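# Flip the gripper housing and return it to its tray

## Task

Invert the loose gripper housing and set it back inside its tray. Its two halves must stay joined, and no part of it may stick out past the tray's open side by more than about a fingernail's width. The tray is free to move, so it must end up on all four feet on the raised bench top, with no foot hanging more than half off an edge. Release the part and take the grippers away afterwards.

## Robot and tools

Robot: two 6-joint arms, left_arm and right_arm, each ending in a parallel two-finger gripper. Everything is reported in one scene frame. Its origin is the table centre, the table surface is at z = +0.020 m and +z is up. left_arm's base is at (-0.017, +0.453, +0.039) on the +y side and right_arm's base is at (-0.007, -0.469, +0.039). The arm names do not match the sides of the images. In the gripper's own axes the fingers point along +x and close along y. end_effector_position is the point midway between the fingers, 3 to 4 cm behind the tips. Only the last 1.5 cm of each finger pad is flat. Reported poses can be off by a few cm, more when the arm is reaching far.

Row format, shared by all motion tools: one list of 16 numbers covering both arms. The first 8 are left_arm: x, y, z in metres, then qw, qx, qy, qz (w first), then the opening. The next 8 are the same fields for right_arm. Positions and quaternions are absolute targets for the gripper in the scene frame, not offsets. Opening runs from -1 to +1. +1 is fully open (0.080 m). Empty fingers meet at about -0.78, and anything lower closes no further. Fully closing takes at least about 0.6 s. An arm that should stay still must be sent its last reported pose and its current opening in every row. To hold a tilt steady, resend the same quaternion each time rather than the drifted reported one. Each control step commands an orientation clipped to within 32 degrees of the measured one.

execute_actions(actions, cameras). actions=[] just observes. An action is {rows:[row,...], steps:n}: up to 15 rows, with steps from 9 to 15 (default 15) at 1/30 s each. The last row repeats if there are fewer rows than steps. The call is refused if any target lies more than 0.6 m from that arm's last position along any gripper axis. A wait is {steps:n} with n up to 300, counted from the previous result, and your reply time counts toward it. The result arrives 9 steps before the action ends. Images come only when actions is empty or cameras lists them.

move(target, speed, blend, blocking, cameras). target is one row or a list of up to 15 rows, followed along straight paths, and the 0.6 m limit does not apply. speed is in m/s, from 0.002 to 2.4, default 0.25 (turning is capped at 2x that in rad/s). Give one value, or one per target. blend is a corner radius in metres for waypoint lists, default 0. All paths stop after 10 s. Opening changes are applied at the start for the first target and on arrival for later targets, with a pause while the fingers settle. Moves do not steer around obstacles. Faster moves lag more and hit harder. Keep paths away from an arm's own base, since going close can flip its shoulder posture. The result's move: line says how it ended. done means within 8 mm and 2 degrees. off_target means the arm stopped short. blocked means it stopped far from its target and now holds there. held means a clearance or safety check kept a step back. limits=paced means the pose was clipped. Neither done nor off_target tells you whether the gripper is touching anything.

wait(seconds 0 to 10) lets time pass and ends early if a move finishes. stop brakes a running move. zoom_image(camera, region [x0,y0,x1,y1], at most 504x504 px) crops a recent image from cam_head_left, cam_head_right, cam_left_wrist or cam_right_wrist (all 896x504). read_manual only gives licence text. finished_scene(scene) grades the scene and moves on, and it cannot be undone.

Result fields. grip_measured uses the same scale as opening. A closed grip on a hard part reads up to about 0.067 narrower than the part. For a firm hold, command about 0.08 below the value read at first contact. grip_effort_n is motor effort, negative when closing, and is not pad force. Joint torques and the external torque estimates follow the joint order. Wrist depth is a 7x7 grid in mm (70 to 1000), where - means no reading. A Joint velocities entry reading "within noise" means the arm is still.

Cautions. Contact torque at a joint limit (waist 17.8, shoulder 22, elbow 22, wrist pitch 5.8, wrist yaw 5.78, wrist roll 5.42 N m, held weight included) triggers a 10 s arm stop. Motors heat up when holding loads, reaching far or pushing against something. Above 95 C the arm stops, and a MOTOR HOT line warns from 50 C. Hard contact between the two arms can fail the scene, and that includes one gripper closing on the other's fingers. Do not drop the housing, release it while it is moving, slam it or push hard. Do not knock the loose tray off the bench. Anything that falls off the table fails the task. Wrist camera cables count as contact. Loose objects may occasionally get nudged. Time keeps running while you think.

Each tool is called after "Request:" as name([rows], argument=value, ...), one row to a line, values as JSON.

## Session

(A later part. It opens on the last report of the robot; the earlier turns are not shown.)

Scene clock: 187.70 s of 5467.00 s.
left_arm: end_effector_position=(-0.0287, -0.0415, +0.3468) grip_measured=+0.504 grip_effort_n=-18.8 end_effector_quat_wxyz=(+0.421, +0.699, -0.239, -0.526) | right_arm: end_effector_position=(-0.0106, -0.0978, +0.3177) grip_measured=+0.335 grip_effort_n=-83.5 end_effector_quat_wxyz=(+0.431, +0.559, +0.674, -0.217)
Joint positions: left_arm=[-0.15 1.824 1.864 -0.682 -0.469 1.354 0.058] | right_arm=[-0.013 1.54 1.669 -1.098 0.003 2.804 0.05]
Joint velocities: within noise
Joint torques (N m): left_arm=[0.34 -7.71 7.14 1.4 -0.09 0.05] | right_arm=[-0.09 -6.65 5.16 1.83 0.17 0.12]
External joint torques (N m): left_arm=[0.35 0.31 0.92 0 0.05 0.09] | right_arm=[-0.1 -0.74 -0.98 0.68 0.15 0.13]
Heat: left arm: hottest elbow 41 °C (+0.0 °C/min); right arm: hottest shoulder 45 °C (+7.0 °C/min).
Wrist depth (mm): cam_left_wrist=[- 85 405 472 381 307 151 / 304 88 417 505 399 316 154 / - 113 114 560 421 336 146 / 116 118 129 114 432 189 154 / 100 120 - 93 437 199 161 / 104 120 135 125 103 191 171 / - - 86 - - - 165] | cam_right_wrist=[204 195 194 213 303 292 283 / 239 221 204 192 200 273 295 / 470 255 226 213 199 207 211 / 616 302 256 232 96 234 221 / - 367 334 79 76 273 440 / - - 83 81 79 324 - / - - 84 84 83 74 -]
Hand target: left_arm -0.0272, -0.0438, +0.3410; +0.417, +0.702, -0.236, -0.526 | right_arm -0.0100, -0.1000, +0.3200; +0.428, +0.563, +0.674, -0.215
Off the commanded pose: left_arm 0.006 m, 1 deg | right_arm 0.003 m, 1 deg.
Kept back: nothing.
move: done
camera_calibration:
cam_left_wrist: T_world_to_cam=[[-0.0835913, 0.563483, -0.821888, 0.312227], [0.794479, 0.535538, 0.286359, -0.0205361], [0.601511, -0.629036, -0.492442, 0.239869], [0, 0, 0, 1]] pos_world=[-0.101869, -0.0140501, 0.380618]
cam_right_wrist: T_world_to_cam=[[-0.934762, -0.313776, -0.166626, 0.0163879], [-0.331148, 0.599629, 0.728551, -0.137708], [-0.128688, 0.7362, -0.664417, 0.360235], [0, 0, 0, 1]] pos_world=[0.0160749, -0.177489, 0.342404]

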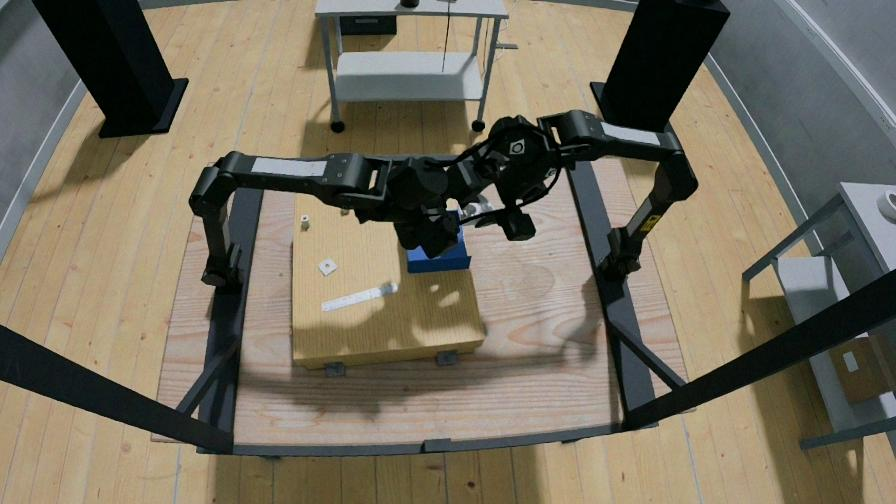

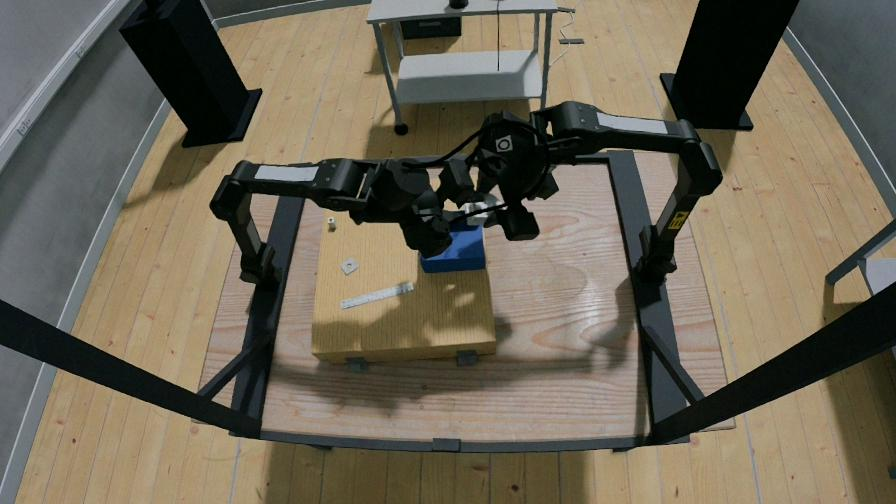

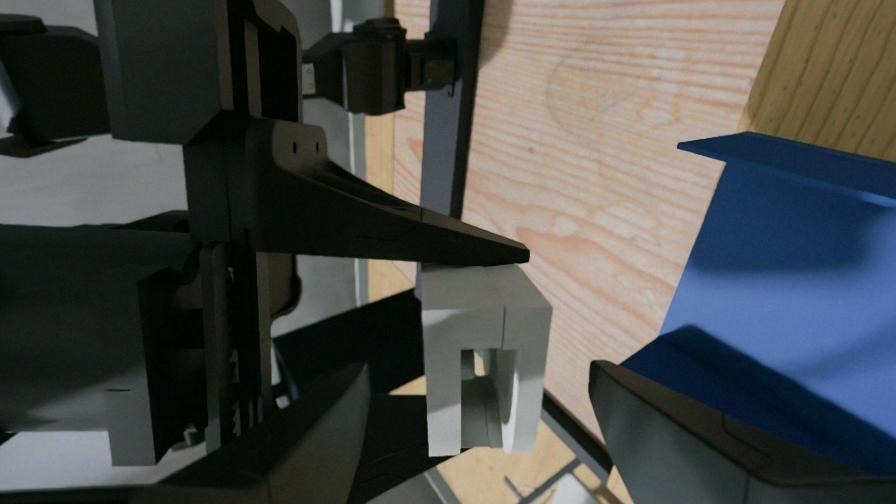

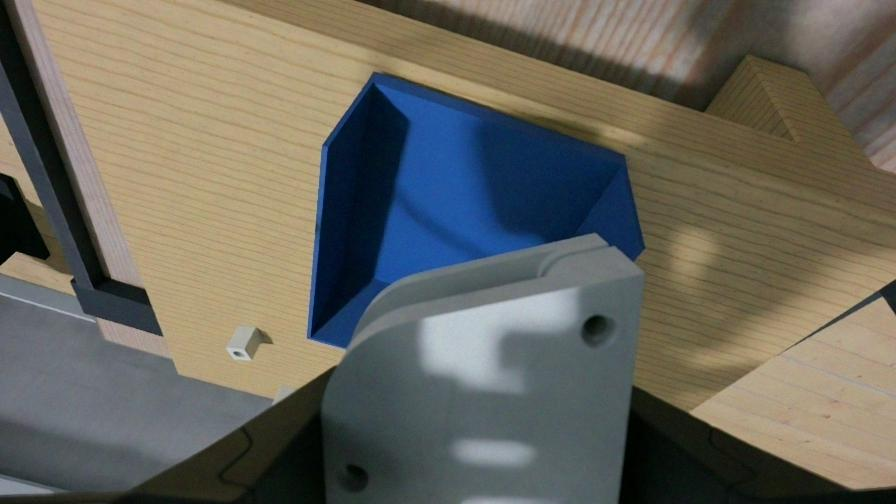

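Request:
move([
  [-0.0218,-0.0561,0.3322,0.4175,0.7025,-0.2366,-0.5263,0.5,-0.01,-0.10,0.32,0.4283,0.5626,0.6736,-0.2151,0.2],
], speed=0.06)

Request:
zoom_image(camera="cam_left_wrist", region=[200, 0, 704, 504])

Scene clock: 188.87 s of 5467.00 s.
left_arm: end_effector_position=(-0.0237, -0.0530, +0.3346) grip_measured=+0.504 grip_effort_n=-18.8 end_effector_quat_wxyz=(+0.418, +0.701, -0.238, -0.527) | right_arm: end_effector_position=(-0.0105, -0.0980, +0.3178) grip_measured=+0.335 grip_effort_n=-83.5 end_effector_quat_wxyz=(+0.431, +0.559, +0.674, -0.217)
Joint positions: left_arm=[-0.132 1.86 1.864 -0.649 -0.455 1.366 0.058] | right_arm=[-0.013 1.539 1.669 -1.098 0.003 2.804 0.05]
Joint velocities: within noise
Joint torques (N m): left_arm=[0.55 -7.68 8.69 1.4 -0.06 0.04] | right_arm=[-0.09 -6.87 5.2 1.84 0.16 0.11]
External joint torques (N m): left_arm=[0.59 0.64 2.4 0.01 0.06 0.08] | right_arm=[-0.06 -0.9 -0.99 0.67 0.13 0.13]
Heat: left arm: hottest elbow 41 °C (+0.0 °C/min); right arm: hottest shoulder 45 °C (+8.0 °C/min).
Wrist depth (mm): cam_left_wrist=[- 118 403 452 364 289 141 / - 91 412 484 382 308 146 / - 82 - 542 403 321 133 / 128 80 - 101 417 332 147 / - 107 - 83 428 188 154 / - 113 - 119 97 181 158 / - - 78 - 89 - 157] | cam_right_wrist=[204 196 195 214 304 294 282 / 242 222 205 193 200 272 293 / 466 256 226 212 199 207 211 / 607 302 257 232 96 233 223 / - 366 335 79 76 273 440 / - - 83 81 79 325 - / - - 84 84 83 74 -]
Hand target: left_arm -0.0218, -0.0560, +0.3323; +0.417, +0.702, -0.237, -0.526 | right_arm -0.0100, -0.1001, +0.3200; +0.428, +0.563, +0.674, -0.215
Off the commanded pose: left_arm 0.004 m, 0 deg | right_arm 0.003 m, 1 deg.
Kept back: nothing.
move: done
camera_calibration:
cam_left_wrist: T_world_to_cam=[[-0.0821015, 0.570323, -0.817307, 0.307913], [0.79441, 0.532649, 0.291885, -0.0169128], [0.601807, -0.625313, -0.496802, 0.225289], [0, 0, 0, 1]] pos_world=[-0.0968647, -0.025725, 0.36852]
cam_right_wrist: T_world_to_cam=[[-0.934781, -0.313481, -0.167074, 0.016565], [-0.331248, 0.599389, 0.728703, -0.137827], [-0.128292, 0.736521, -0.664137, 0.36047], [0, 0, 0, 1]] pos_world=[0.0160751, -0.177689, 0.342604]

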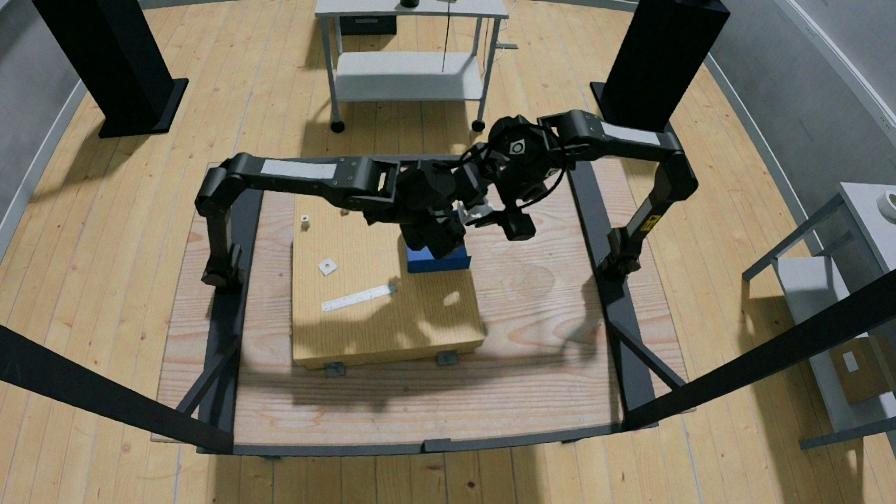

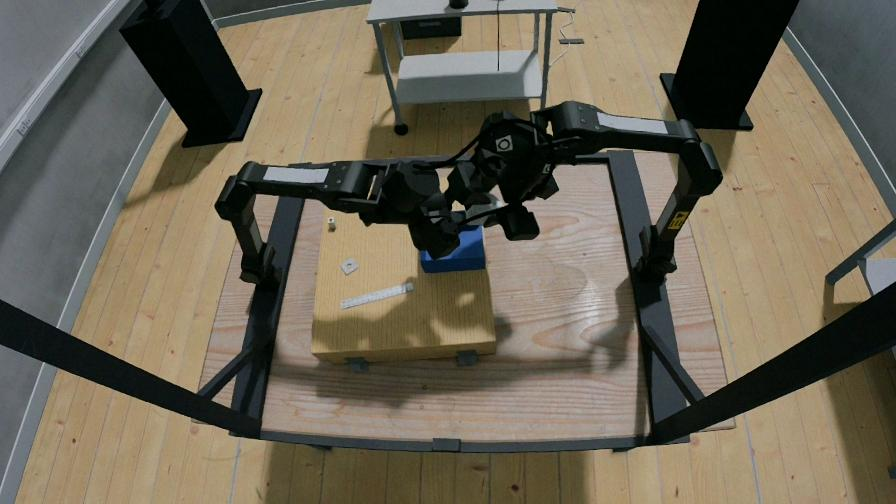

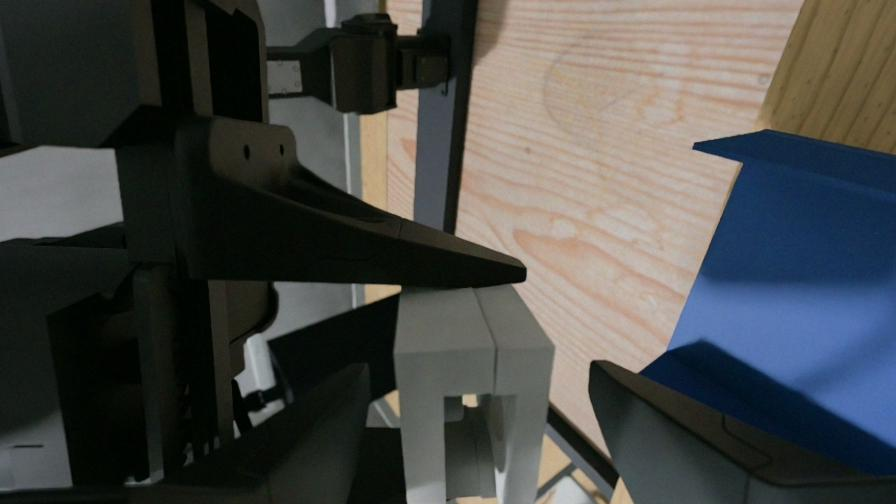

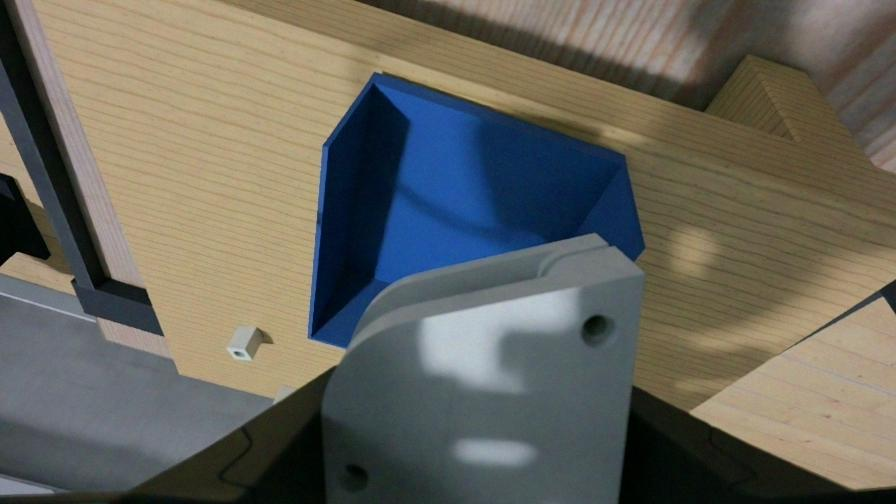

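Scaled by 1.000.

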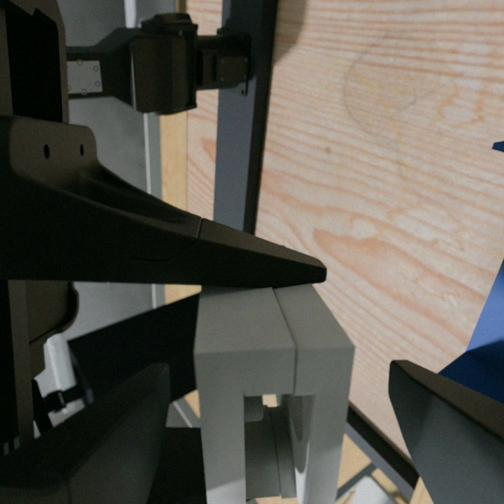

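Request:
move([
  [-0.0218,-0.0575,0.3355,0.4175,0.7025,-0.2366,-0.5263,0.5,-0.01,-0.10,0.32,0.4283,0.5626,0.6736,-0.2151,0.2],
  [-0.0218,-0.0575,0.3355,0.4175,0.7025,-0.2366,-0.5263,-0.05,-0.01,-0.10,0.32,0.4283,0.5626,0.6736,-0.2151,0.2],
], speed=0.06)

Request:
zoom_image(camera="cam_left_wrist", region=[200, 0, 704, 504])

Scene clock: 191.17 s of 5467.00 s.
left_arm: end_effector_position=(-0.0237, -0.0547, +0.3364) grip_measured=-0.045 grip_effort_n=-21.2 end_effector_quat_wxyz=(+0.417, +0.701, -0.237, -0.527) | right_arm: end_effector_position=(-0.0105, -0.0975, +0.3185) grip_measured=+0.335 grip_effort_n=-83.5 end_effector_quat_wxyz=(+0.430, +0.560, +0.674, -0.215)
Joint positions: left_arm=[-0.132 1.869 1.884 -0.661 -0.454 1.366 0.033] | right_arm=[-0.013 1.539 1.669 -1.094 0.003 2.804 0.05]
Joint velocities: within noise
Joint torques (N m): left_arm=[0.3 -7.71 9.35 1.07 -0.09 0.07] | right_arm=[-0.13 -6.79 5.18 1.57 0.16 0.11]
External joint torques (N m): left_arm=[0.25 0.52 3.19 -0.3 0.05 0.11] | right_arm=[-0.09 -0.79 -1.03 0.39 0.13 0.13]
Heat: left arm: hottest elbow 41 °C (+0.0 °C/min); right arm: hottest shoulder 45 °C (+8.1 °C/min).
Wrist depth (mm): cam_left_wrist=[- 115 394 453 366 293 142 / - 84 404 489 384 307 147 / - - - 546 404 324 133 / 128 79 82 100 425 340 148 / - 106 - 84 425 189 156 / 91 112 - - 86 184 160 / 93 109 - 108 88 - 159] | cam_right_wrist=[206 196 194 211 303 293 282 / 246 223 205 192 200 265 282 / 471 258 231 212 199 207 209 / 613 303 259 233 96 235 223 / - 375 336 79 76 274 441 / - - 83 81 79 328 - / - - 84 84 83 74 -]
Hand target: left_arm -0.0218, -0.0575, +0.3355; +0.417, +0.702, -0.237, -0.526 | right_arm -0.0099, -0.1000, +0.3200; +0.428, +0.563, +0.674, -0.215
Off the commanded pose: left_arm 0.004 m, 0 deg | right_arm 0.003 m, 0 deg.
Kept back: nothing.
move: done
camera_calibration:
cam_left_wrist: T_world_to_cam=[[-0.0821456, 0.570866, -0.816923, 0.310302], [0.794702, 0.532168, 0.291968, -0.0165767], [0.601416, -0.625227, -0.497384, 0.22535], [0, 0, 0, 1]] pos_world=[-0.0968658, -0.0274243, 0.370419]
cam_right_wrist: T_world_to_cam=[[-0.934947, -0.312279, -0.168394, 0.01741], [-0.33094, 0.596531, 0.731183, -0.13965], [-0.127881, 0.739346, -0.661071, 0.359817], [0, 0, 0, 1]] pos_world=[0.0160754, -0.177287, 0.342906]

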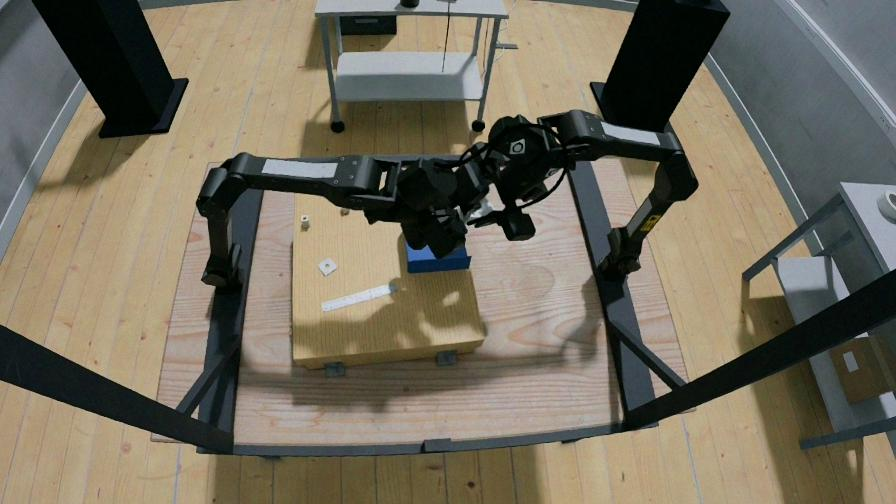

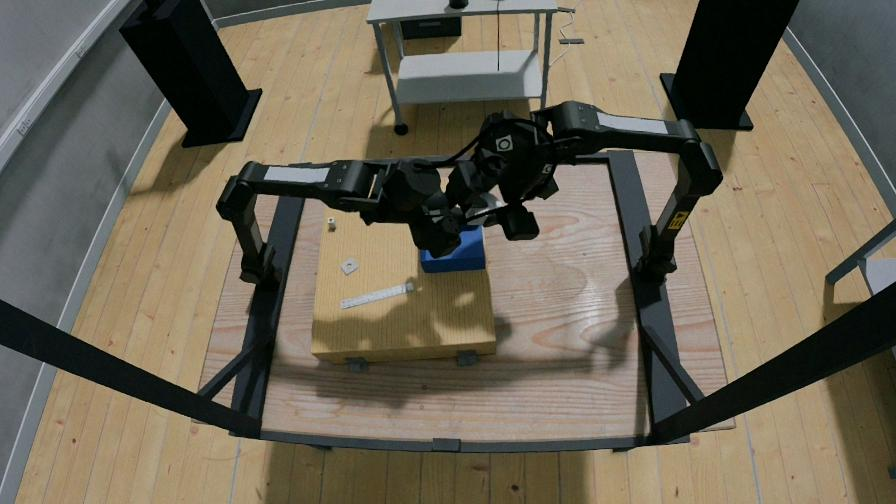

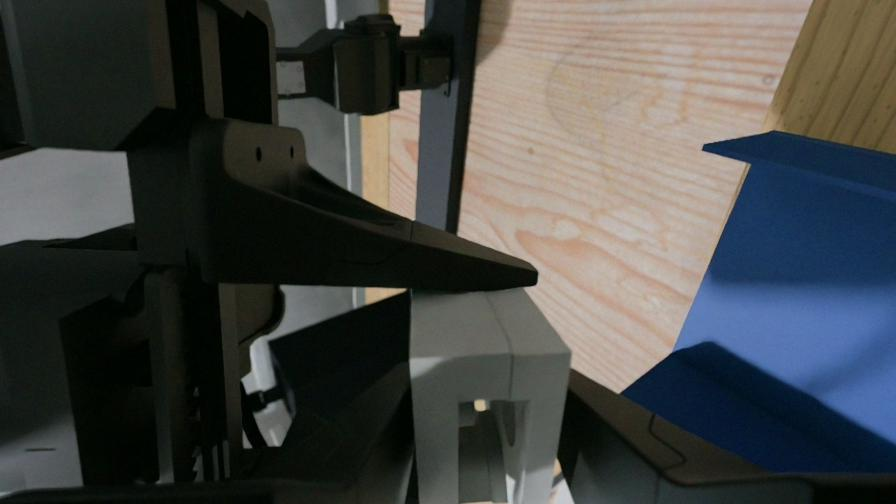

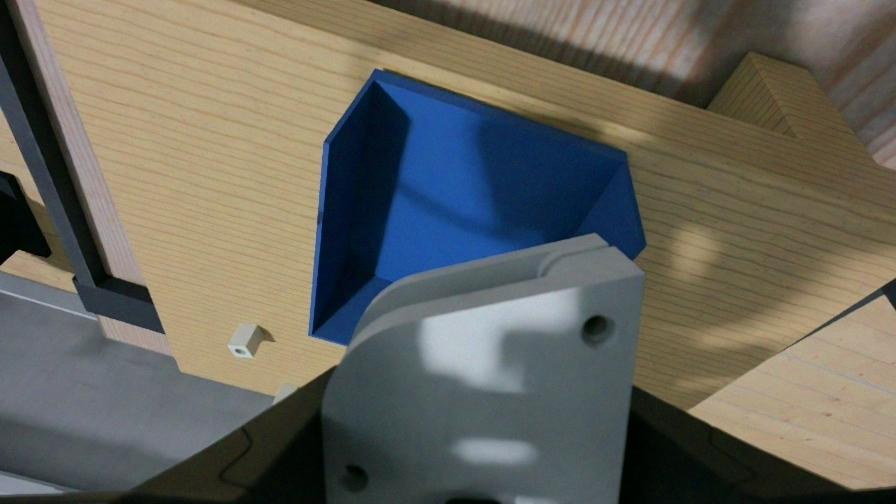

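Scaled by 1.000.

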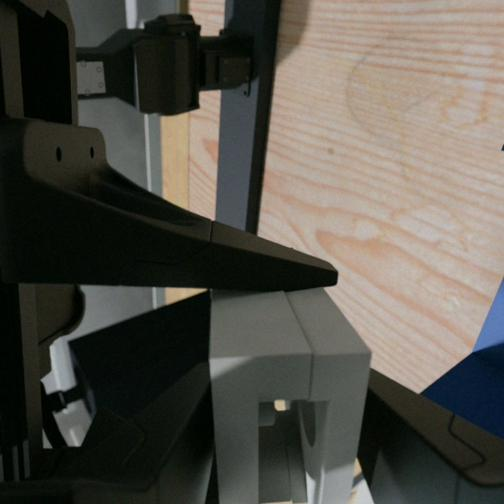

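Request:
move([
  [-0.0218,-0.0575,0.3355,0.4175,0.7025,-0.2366,-0.5263,-0.3,-0.01,-0.10,0.32,0.4283,0.5626,0.6736,-0.2151,0.2],
], speed=0.06)

Request:
zoom_image(camera="cam_left_wrist", region=[200, 0, 704, 504])

Scene clock: 192.20 s of 5467.00 s.
left_arm: end_effector_position=(-0.0231, -0.0554, +0.3382) grip_measured=-0.208 grip_effort_n=-83.5 end_effector_quat_wxyz=(+0.420, +0.700, -0.239, -0.527) | right_arm: end_effector_position=(-0.0103, -0.0972, +0.3186) grip_measured=+0.335 grip_effort_n=-83.5 end_effector_quat_wxyz=(+0.430, +0.561, +0.674, -0.215)
Joint positions: left_arm=[-0.13 1.869 1.887 -0.657 -0.453 1.366 0.026] | right_arm=[-0.013 1.539 1.668 -1.092 0.004 2.805 0.05]
Joint velocities: within noise
Joint torques (N m): left_arm=[0.33 -7.71 8.82 0.8 -0.14 0.02] | right_arm=[-0.11 -6.81 5.22 1.45 0.1 0.06]
External joint torques (N m): left_arm=[0.33 0.73 2.54 -0.6 0 0.06] | right_arm=[-0.13 -0.9 -0.94 0.28 0.08 0.07]
Heat: left arm: hottest elbow 41 °C (+0.0 °C/min); right arm: hottest shoulder 45 °C (+8.1 °C/min).
Wrist depth (mm): cam_left_wrist=[- 97 386 457 374 295 144 / - 76 405 489 389 310 147 / - - 120 549 408 324 138 / 128 93 81 99 422 343 149 / - 106 - 91 417 191 156 / - 112 - - 180 184 161 / - 105 - - 82 - 160] | cam_right_wrist=[205 197 193 210 302 293 283 / 247 223 207 192 198 224 272 / 481 259 234 213 199 207 209 / - 305 259 233 97 235 222 / - 377 328 79 77 275 458 / - - 83 81 79 329 - / - - 84 84 83 74 -]
Hand target: left_arm -0.0219, -0.0575, +0.3355; +0.417, +0.702, -0.237, -0.526 | right_arm -0.0099, -0.0999, +0.3200; +0.428, +0.563, +0.674, -0.215
Off the commanded pose: left_arm 0.004 m, 1 deg | right_arm 0.003 m, 0 deg.
Kept back: nothing.
move: done
camera_calibration:
cam_left_wrist: T_world_to_cam=[[-0.0838691, 0.56533, -0.82059, 0.312995], [0.794651, 0.534815, 0.287233, -0.0154095], [0.601245, -0.627992, -0.494095, 0.224145], [0, 0, 0, 1]] pos_world=[-0.0962704, -0.0279431, 0.372016]
cam_right_wrist: T_world_to_cam=[[-0.935385, -0.310531, -0.169188, 0.0181564], [-0.330238, 0.595936, 0.731985, -0.140129], [-0.126479, 0.740561, -0.659979, 0.359499], [0, 0, 0, 1]] pos_world=[0.0161763, -0.177084, 0.342906]

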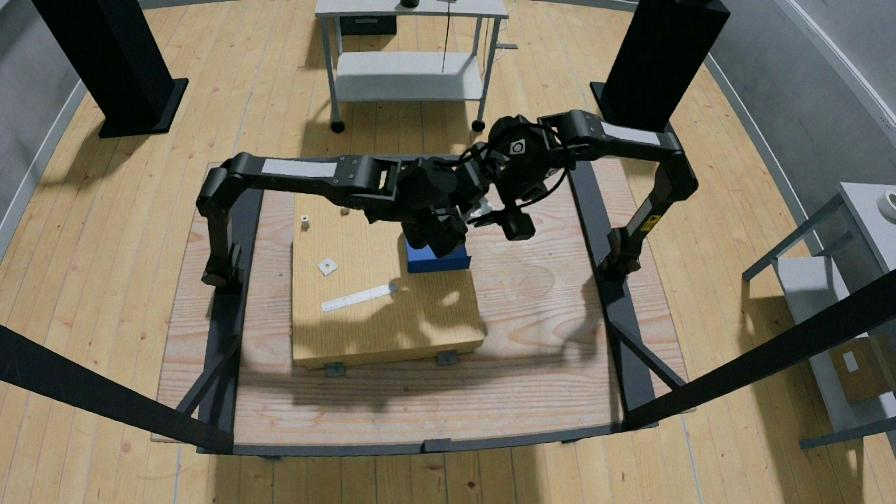

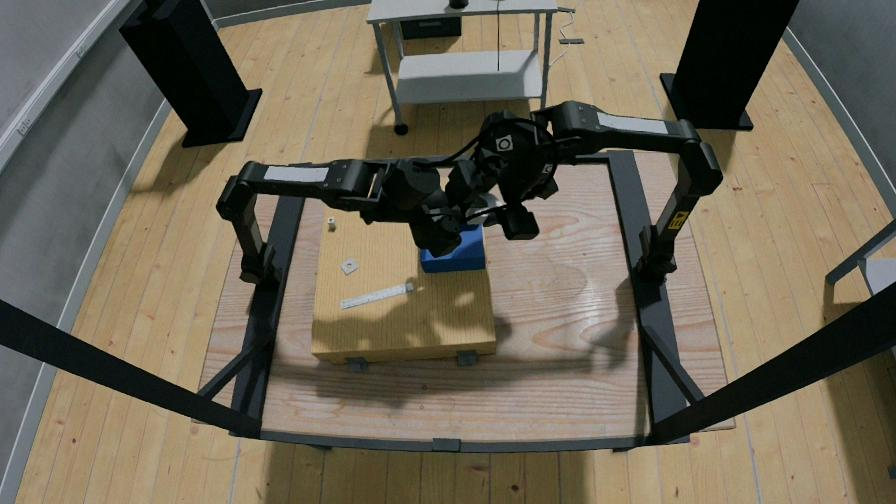

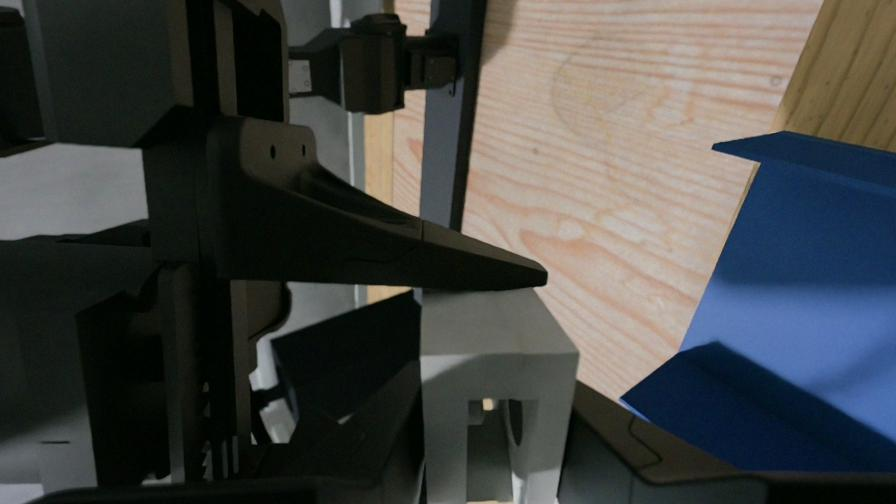

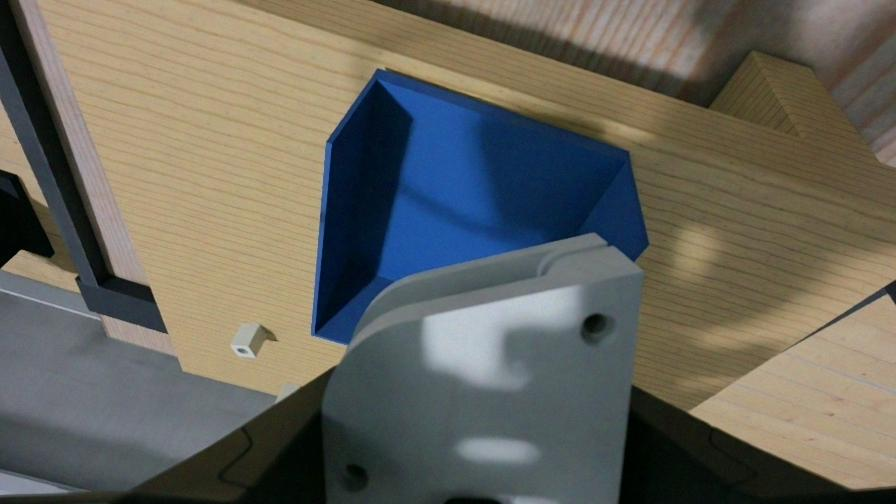

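Scaled by 1.000.

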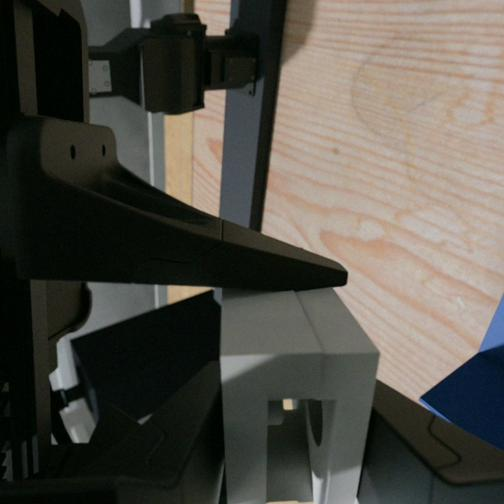

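Request:
move([
  [-0.0222,-0.0570,0.3365,0.4175,0.7025,-0.2366,-0.5263,-0.35,-0.0103,-0.0990,0.3195,0.4283,0.5626,0.6736,-0.2151,0.45],
], speed=0.06)

Request:
zoom_image(camera="cam_left_wrist", region=[200, 0, 704, 504])

Scene clock: 193.43 s of 5467.00 s.
left_arm: end_effector_position=(-0.0230, -0.0545, +0.3364) grip_measured=-0.208 grip_effort_n=-83.5 end_effector_quat_wxyz=(+0.416, +0.702, -0.237, -0.527) | right_arm: end_effector_position=(-0.0103, -0.0978, +0.3184) grip_measured=+0.447 grip_effort_n=14.7 end_effector_quat_wxyz=(+0.430, +0.560, +0.674, -0.216)
Joint positions: left_arm=[-0.13 1.87 1.887 -0.665 -0.453 1.367 0.026] | right_arm=[-0.013 1.538 1.668 -1.095 0.004 2.805 0.055]
Joint velocities: within noise
Joint torques (N m): left_arm=[0.12 -7.92 9.53 1.08 -0.19 0] | right_arm=[-0.02 -6.47 5.31 1.86 0.13 0.09]
External joint torques (N m): left_arm=[0.11 0.52 3.25 -0.32 -0.05 0.04] | right_arm=[-0.02 -0.54 -0.9 0.67 0.11 0.1]
Heat: left arm: hottest elbow 41 °C (+0.0 °C/min); right arm: hottest shoulder 45 °C (+8.1 °C/min).
Wrist depth (mm): cam_left_wrist=[- 105 391 451 365 291 142 / - 75 407 487 383 313 146 / - - 119 544 403 325 135 / - 80 84 99 417 340 147 / - 106 - 91 417 188 156 / - 114 - - 177 183 160 / 93 105 - - 82 - 159] | cam_right_wrist=[205 197 194 213 304 291 284 / 245 223 206 192 199 265 282 / 481 258 232 212 199 208 210 / 613 304 258 233 100 235 222 / - 374 328 82 81 274 456 / - - 86 85 85 323 - / - - 88 87 87 78 -]
Hand target: left_arm -0.0223, -0.0569, +0.3365; +0.417, +0.702, -0.237, -0.526 | right_arm -0.0103, -0.0990, +0.3196; +0.428, +0.563, +0.674, -0.215
Off the commanded pose: left_arm 0.003 m, 0 deg | right_arm 0.002 m, 0 deg.
Kept back: nothing.
move: done
camera_calibration:
cam_left_wrist: T_world_to_cam=[[-0.0820346, 0.573257, -0.815258, 0.309756], [0.794326, 0.531659, 0.293914, -0.0179644], [0.601928, -0.62347, -0.498967, 0.225682], [0, 0, 0, 1]] pos_world=[-0.0961642, -0.0273129, 0.370419]
cam_right_wrist: T_world_to_cam=[[-0.935376, -0.310996, -0.168382, 0.0176415], [-0.33026, 0.597854, 0.73041, -0.138949], [-0.126487, 0.738818, -0.661928, 0.360228], [0, 0, 0, 1]] pos_world=[0.0161763, -0.177585, 0.342905]

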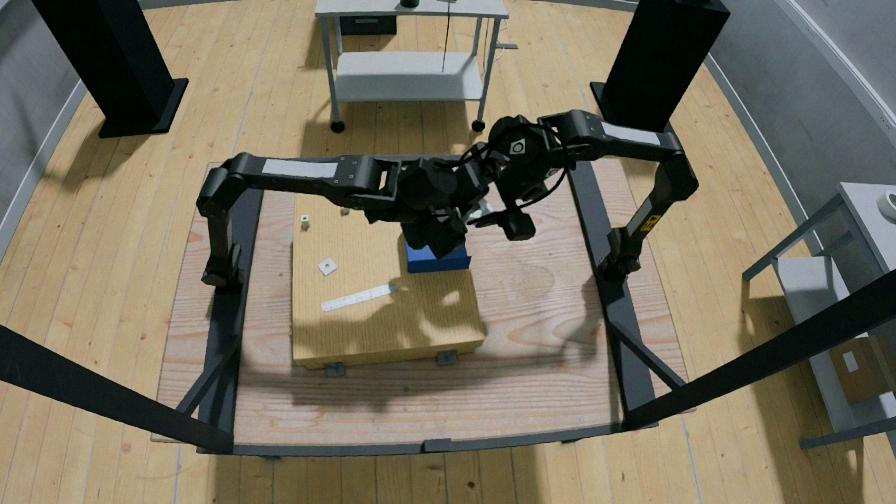

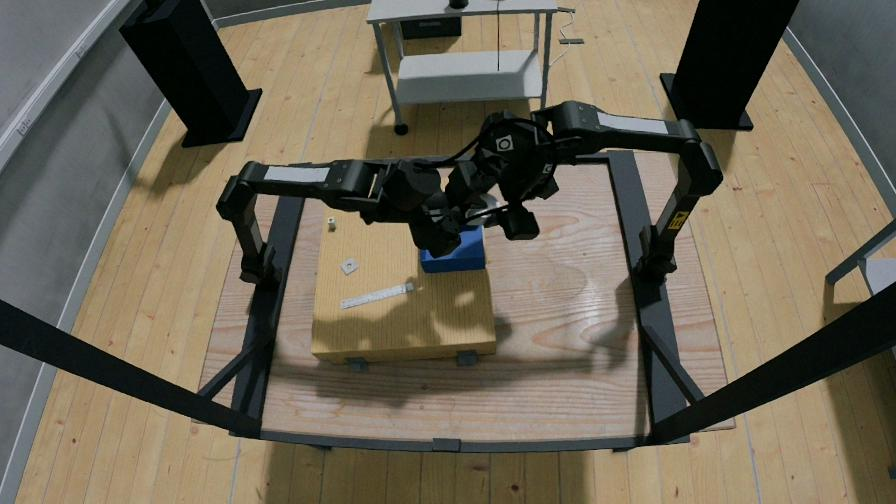

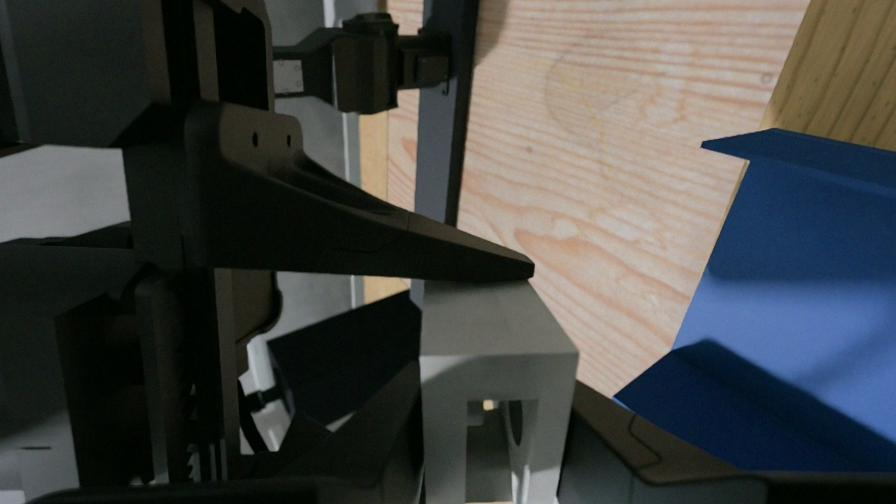

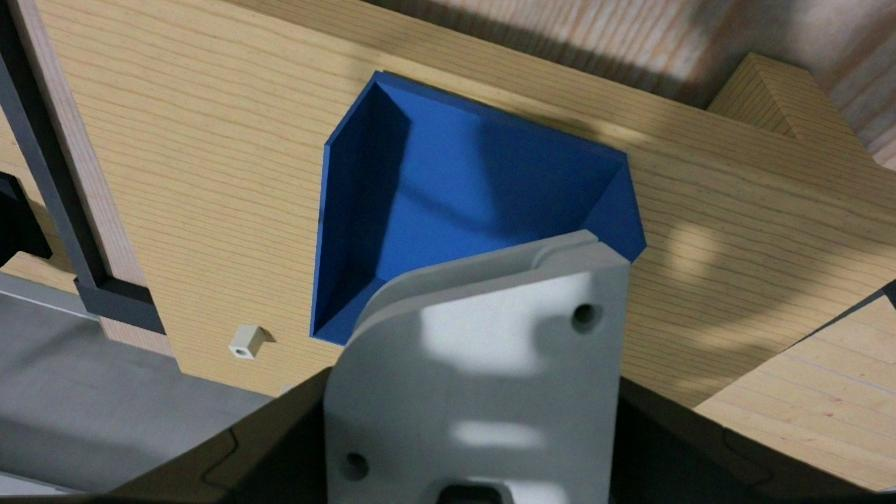

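Scaled by 1.000.

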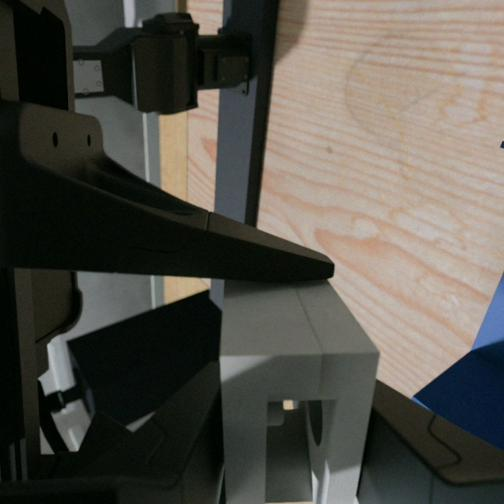

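Request:
move([
  [-0.0222,-0.0570,0.3365,0.4175,0.7025,-0.2366,-0.5263,-0.35,-0.0103,-0.0990,0.3195,0.4283,0.5626,0.6736,-0.2151,0.7],
  [-0.0222,-0.0570,0.3365,0.4175,0.7025,-0.2366,-0.5263,-0.35,-0.0103,-0.145,0.385,0.4283,0.5626,0.6736,-0.2151,0.7],
  [-0.0222,-0.0570,0.3365,0.4175,0.7025,-0.2366,-0.5263,-0.35,-0.0103,-0.19,0.41,0.4283,0.5626,0.6736,-0.2151,0.7],
], speed=0.12)

Request:
zoom_image(camera="cam_left_wrist", region=[200, 0, 704, 504])

Request:
zoom_image(camera="cam_right_wrist", region=[200, 0, 704, 504])

Scene clock: 195.97 s of 5467.00 s.
left_arm: end_effector_position=(-0.0230, -0.0547, +0.3353) grip_measured=-0.208 grip_effort_n=-83.5 end_effector_quat_wxyz=(+0.415, +0.703, -0.236, -0.527) | right_arm: end_effector_position=(-0.0101, -0.1894, +0.4077) grip_measured=+0.697 grip_effort_n=15.1 end_effector_quat_wxyz=(+0.431, +0.560, +0.674, -0.217)
Joint positions: left_arm=[-0.13 1.872 1.887 -0.667 -0.453 1.367 0.026] | right_arm=[-0.009 1.427 2.001 -1.541 0.006 2.808 0.066]
Joint velocities: within noise
Joint torques (N m): left_arm=[0.24 -8.24 9.45 1.13 -0.16 0] | right_arm=[0.18 -3.81 5.3 1.53 0.17 0.13]
External joint torques (N m): left_arm=[0.24 0.38 3.09 -0.29 -0.02 0.04] | right_arm=[0.18 -0.12 0.5 0.36 0.16 0.14]
Heat: left arm: hottest elbow 41 °C (+0.0 °C/min); right arm: hottest shoulder 44 °C (+7.0 °C/min).
Wrist depth (mm): cam_left_wrist=[324 - 402 449 362 291 140 / 330 - - 484 379 308 145 / - - - 538 403 320 134 / - - - 508 419 336 147 / - - - 91 412 187 155 / - - - - 177 182 158 / - - - - 82 - 158] | cam_right_wrist=[- 429 393 414 399 382 366 / - 351 327 341 437 413 405 / - 571 363 332 335 379 457 / - 687 427 214 380 377 521 / - 893 519 219 448 - - / - - 108 215 537 - - / - 73 95 212 253 87 -]
Hand target: left_arm -0.0223, -0.0570, +0.3364; +0.417, +0.702, -0.237, -0.526 | right_arm -0.0103, -0.1901, +0.4100; +0.428, +0.563, +0.674, -0.215
Off the commanded pose: left_arm 0.003 m, 0 deg | right_arm 0.002 m, 0 deg.
Kept back: nothing.
move: done
camera_calibration:
cam_left_wrist: T_world_to_cam=[[-0.0817074, 0.575757, -0.813528, 0.308537], [0.794144, 0.53082, 0.295915, -0.0181359], [0.602212, -0.62188, -0.500605, 0.225626], [0, 0, 0, 1]] pos_world=[-0.0962626, -0.0277025, 0.36932]
cam_right_wrist: T_world_to_cam=[[-0.935436, -0.311329, -0.167434, 0.00391258], [-0.329942, 0.598949, 0.729656, -0.148875], [-0.126879, 0.73779, -0.662999, 0.487364], [0, 0, 0, 1]] pos_world=[0.0163761, -0.269186, 0.432405]

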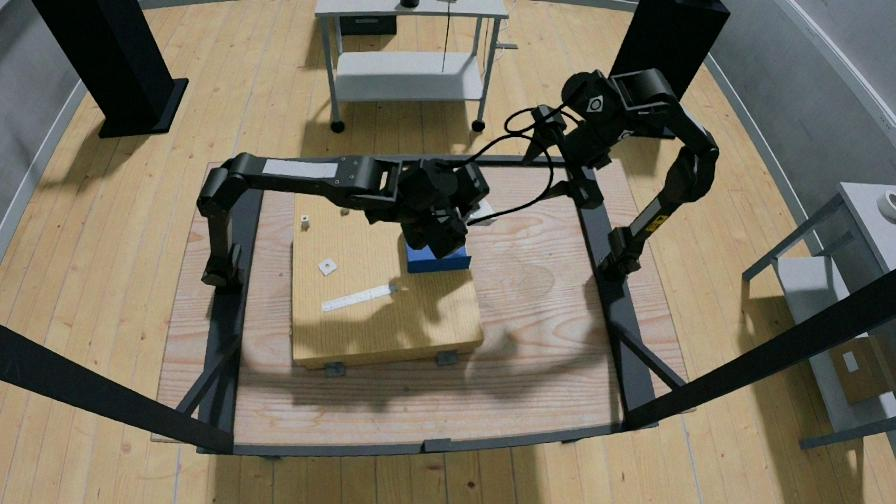

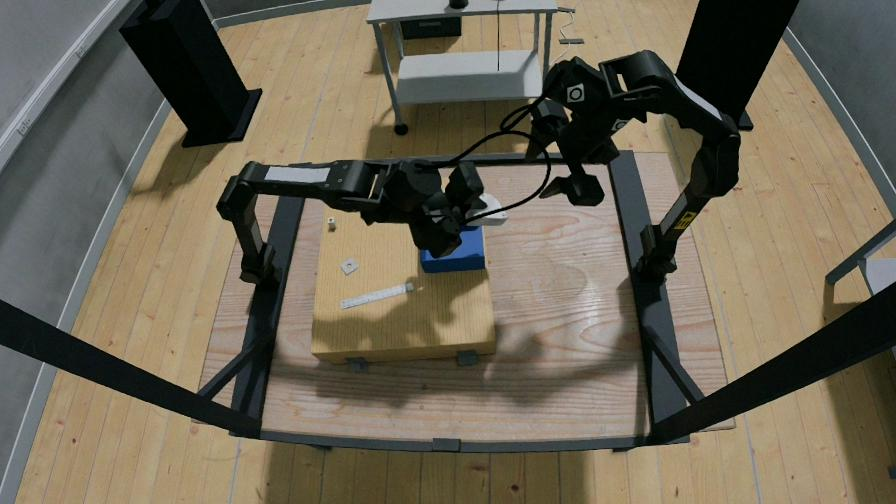

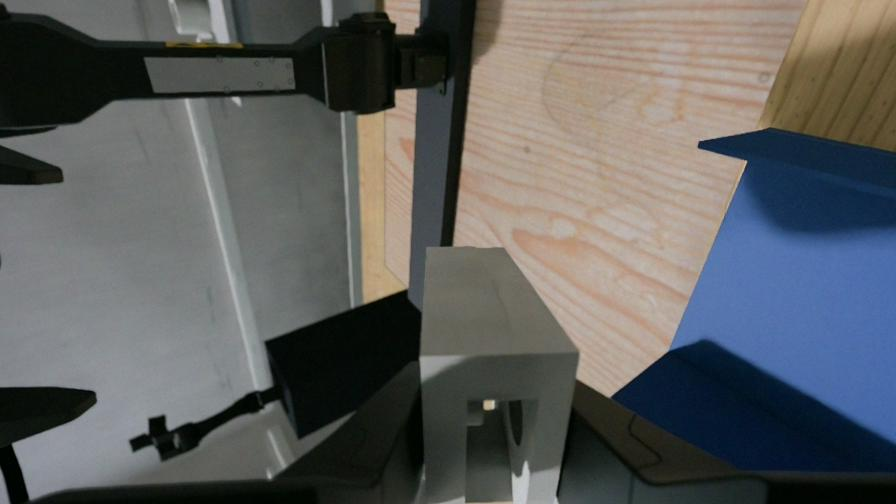

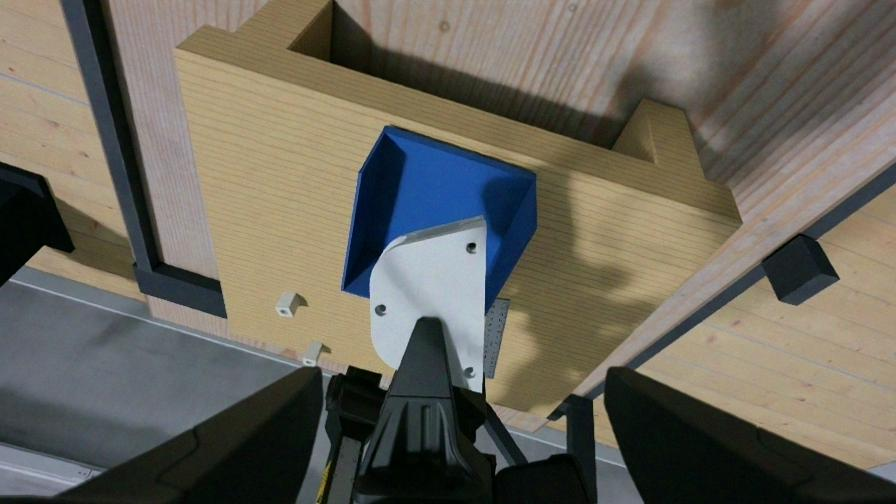

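Scaled by 1.000.

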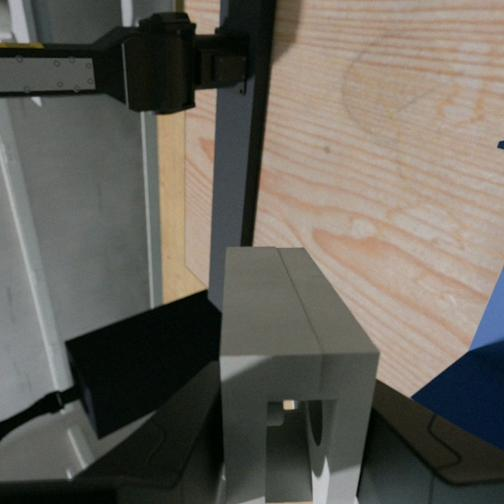

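Scaled by 1.000.

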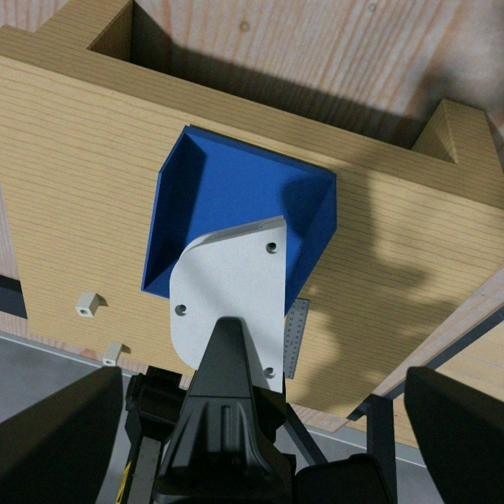

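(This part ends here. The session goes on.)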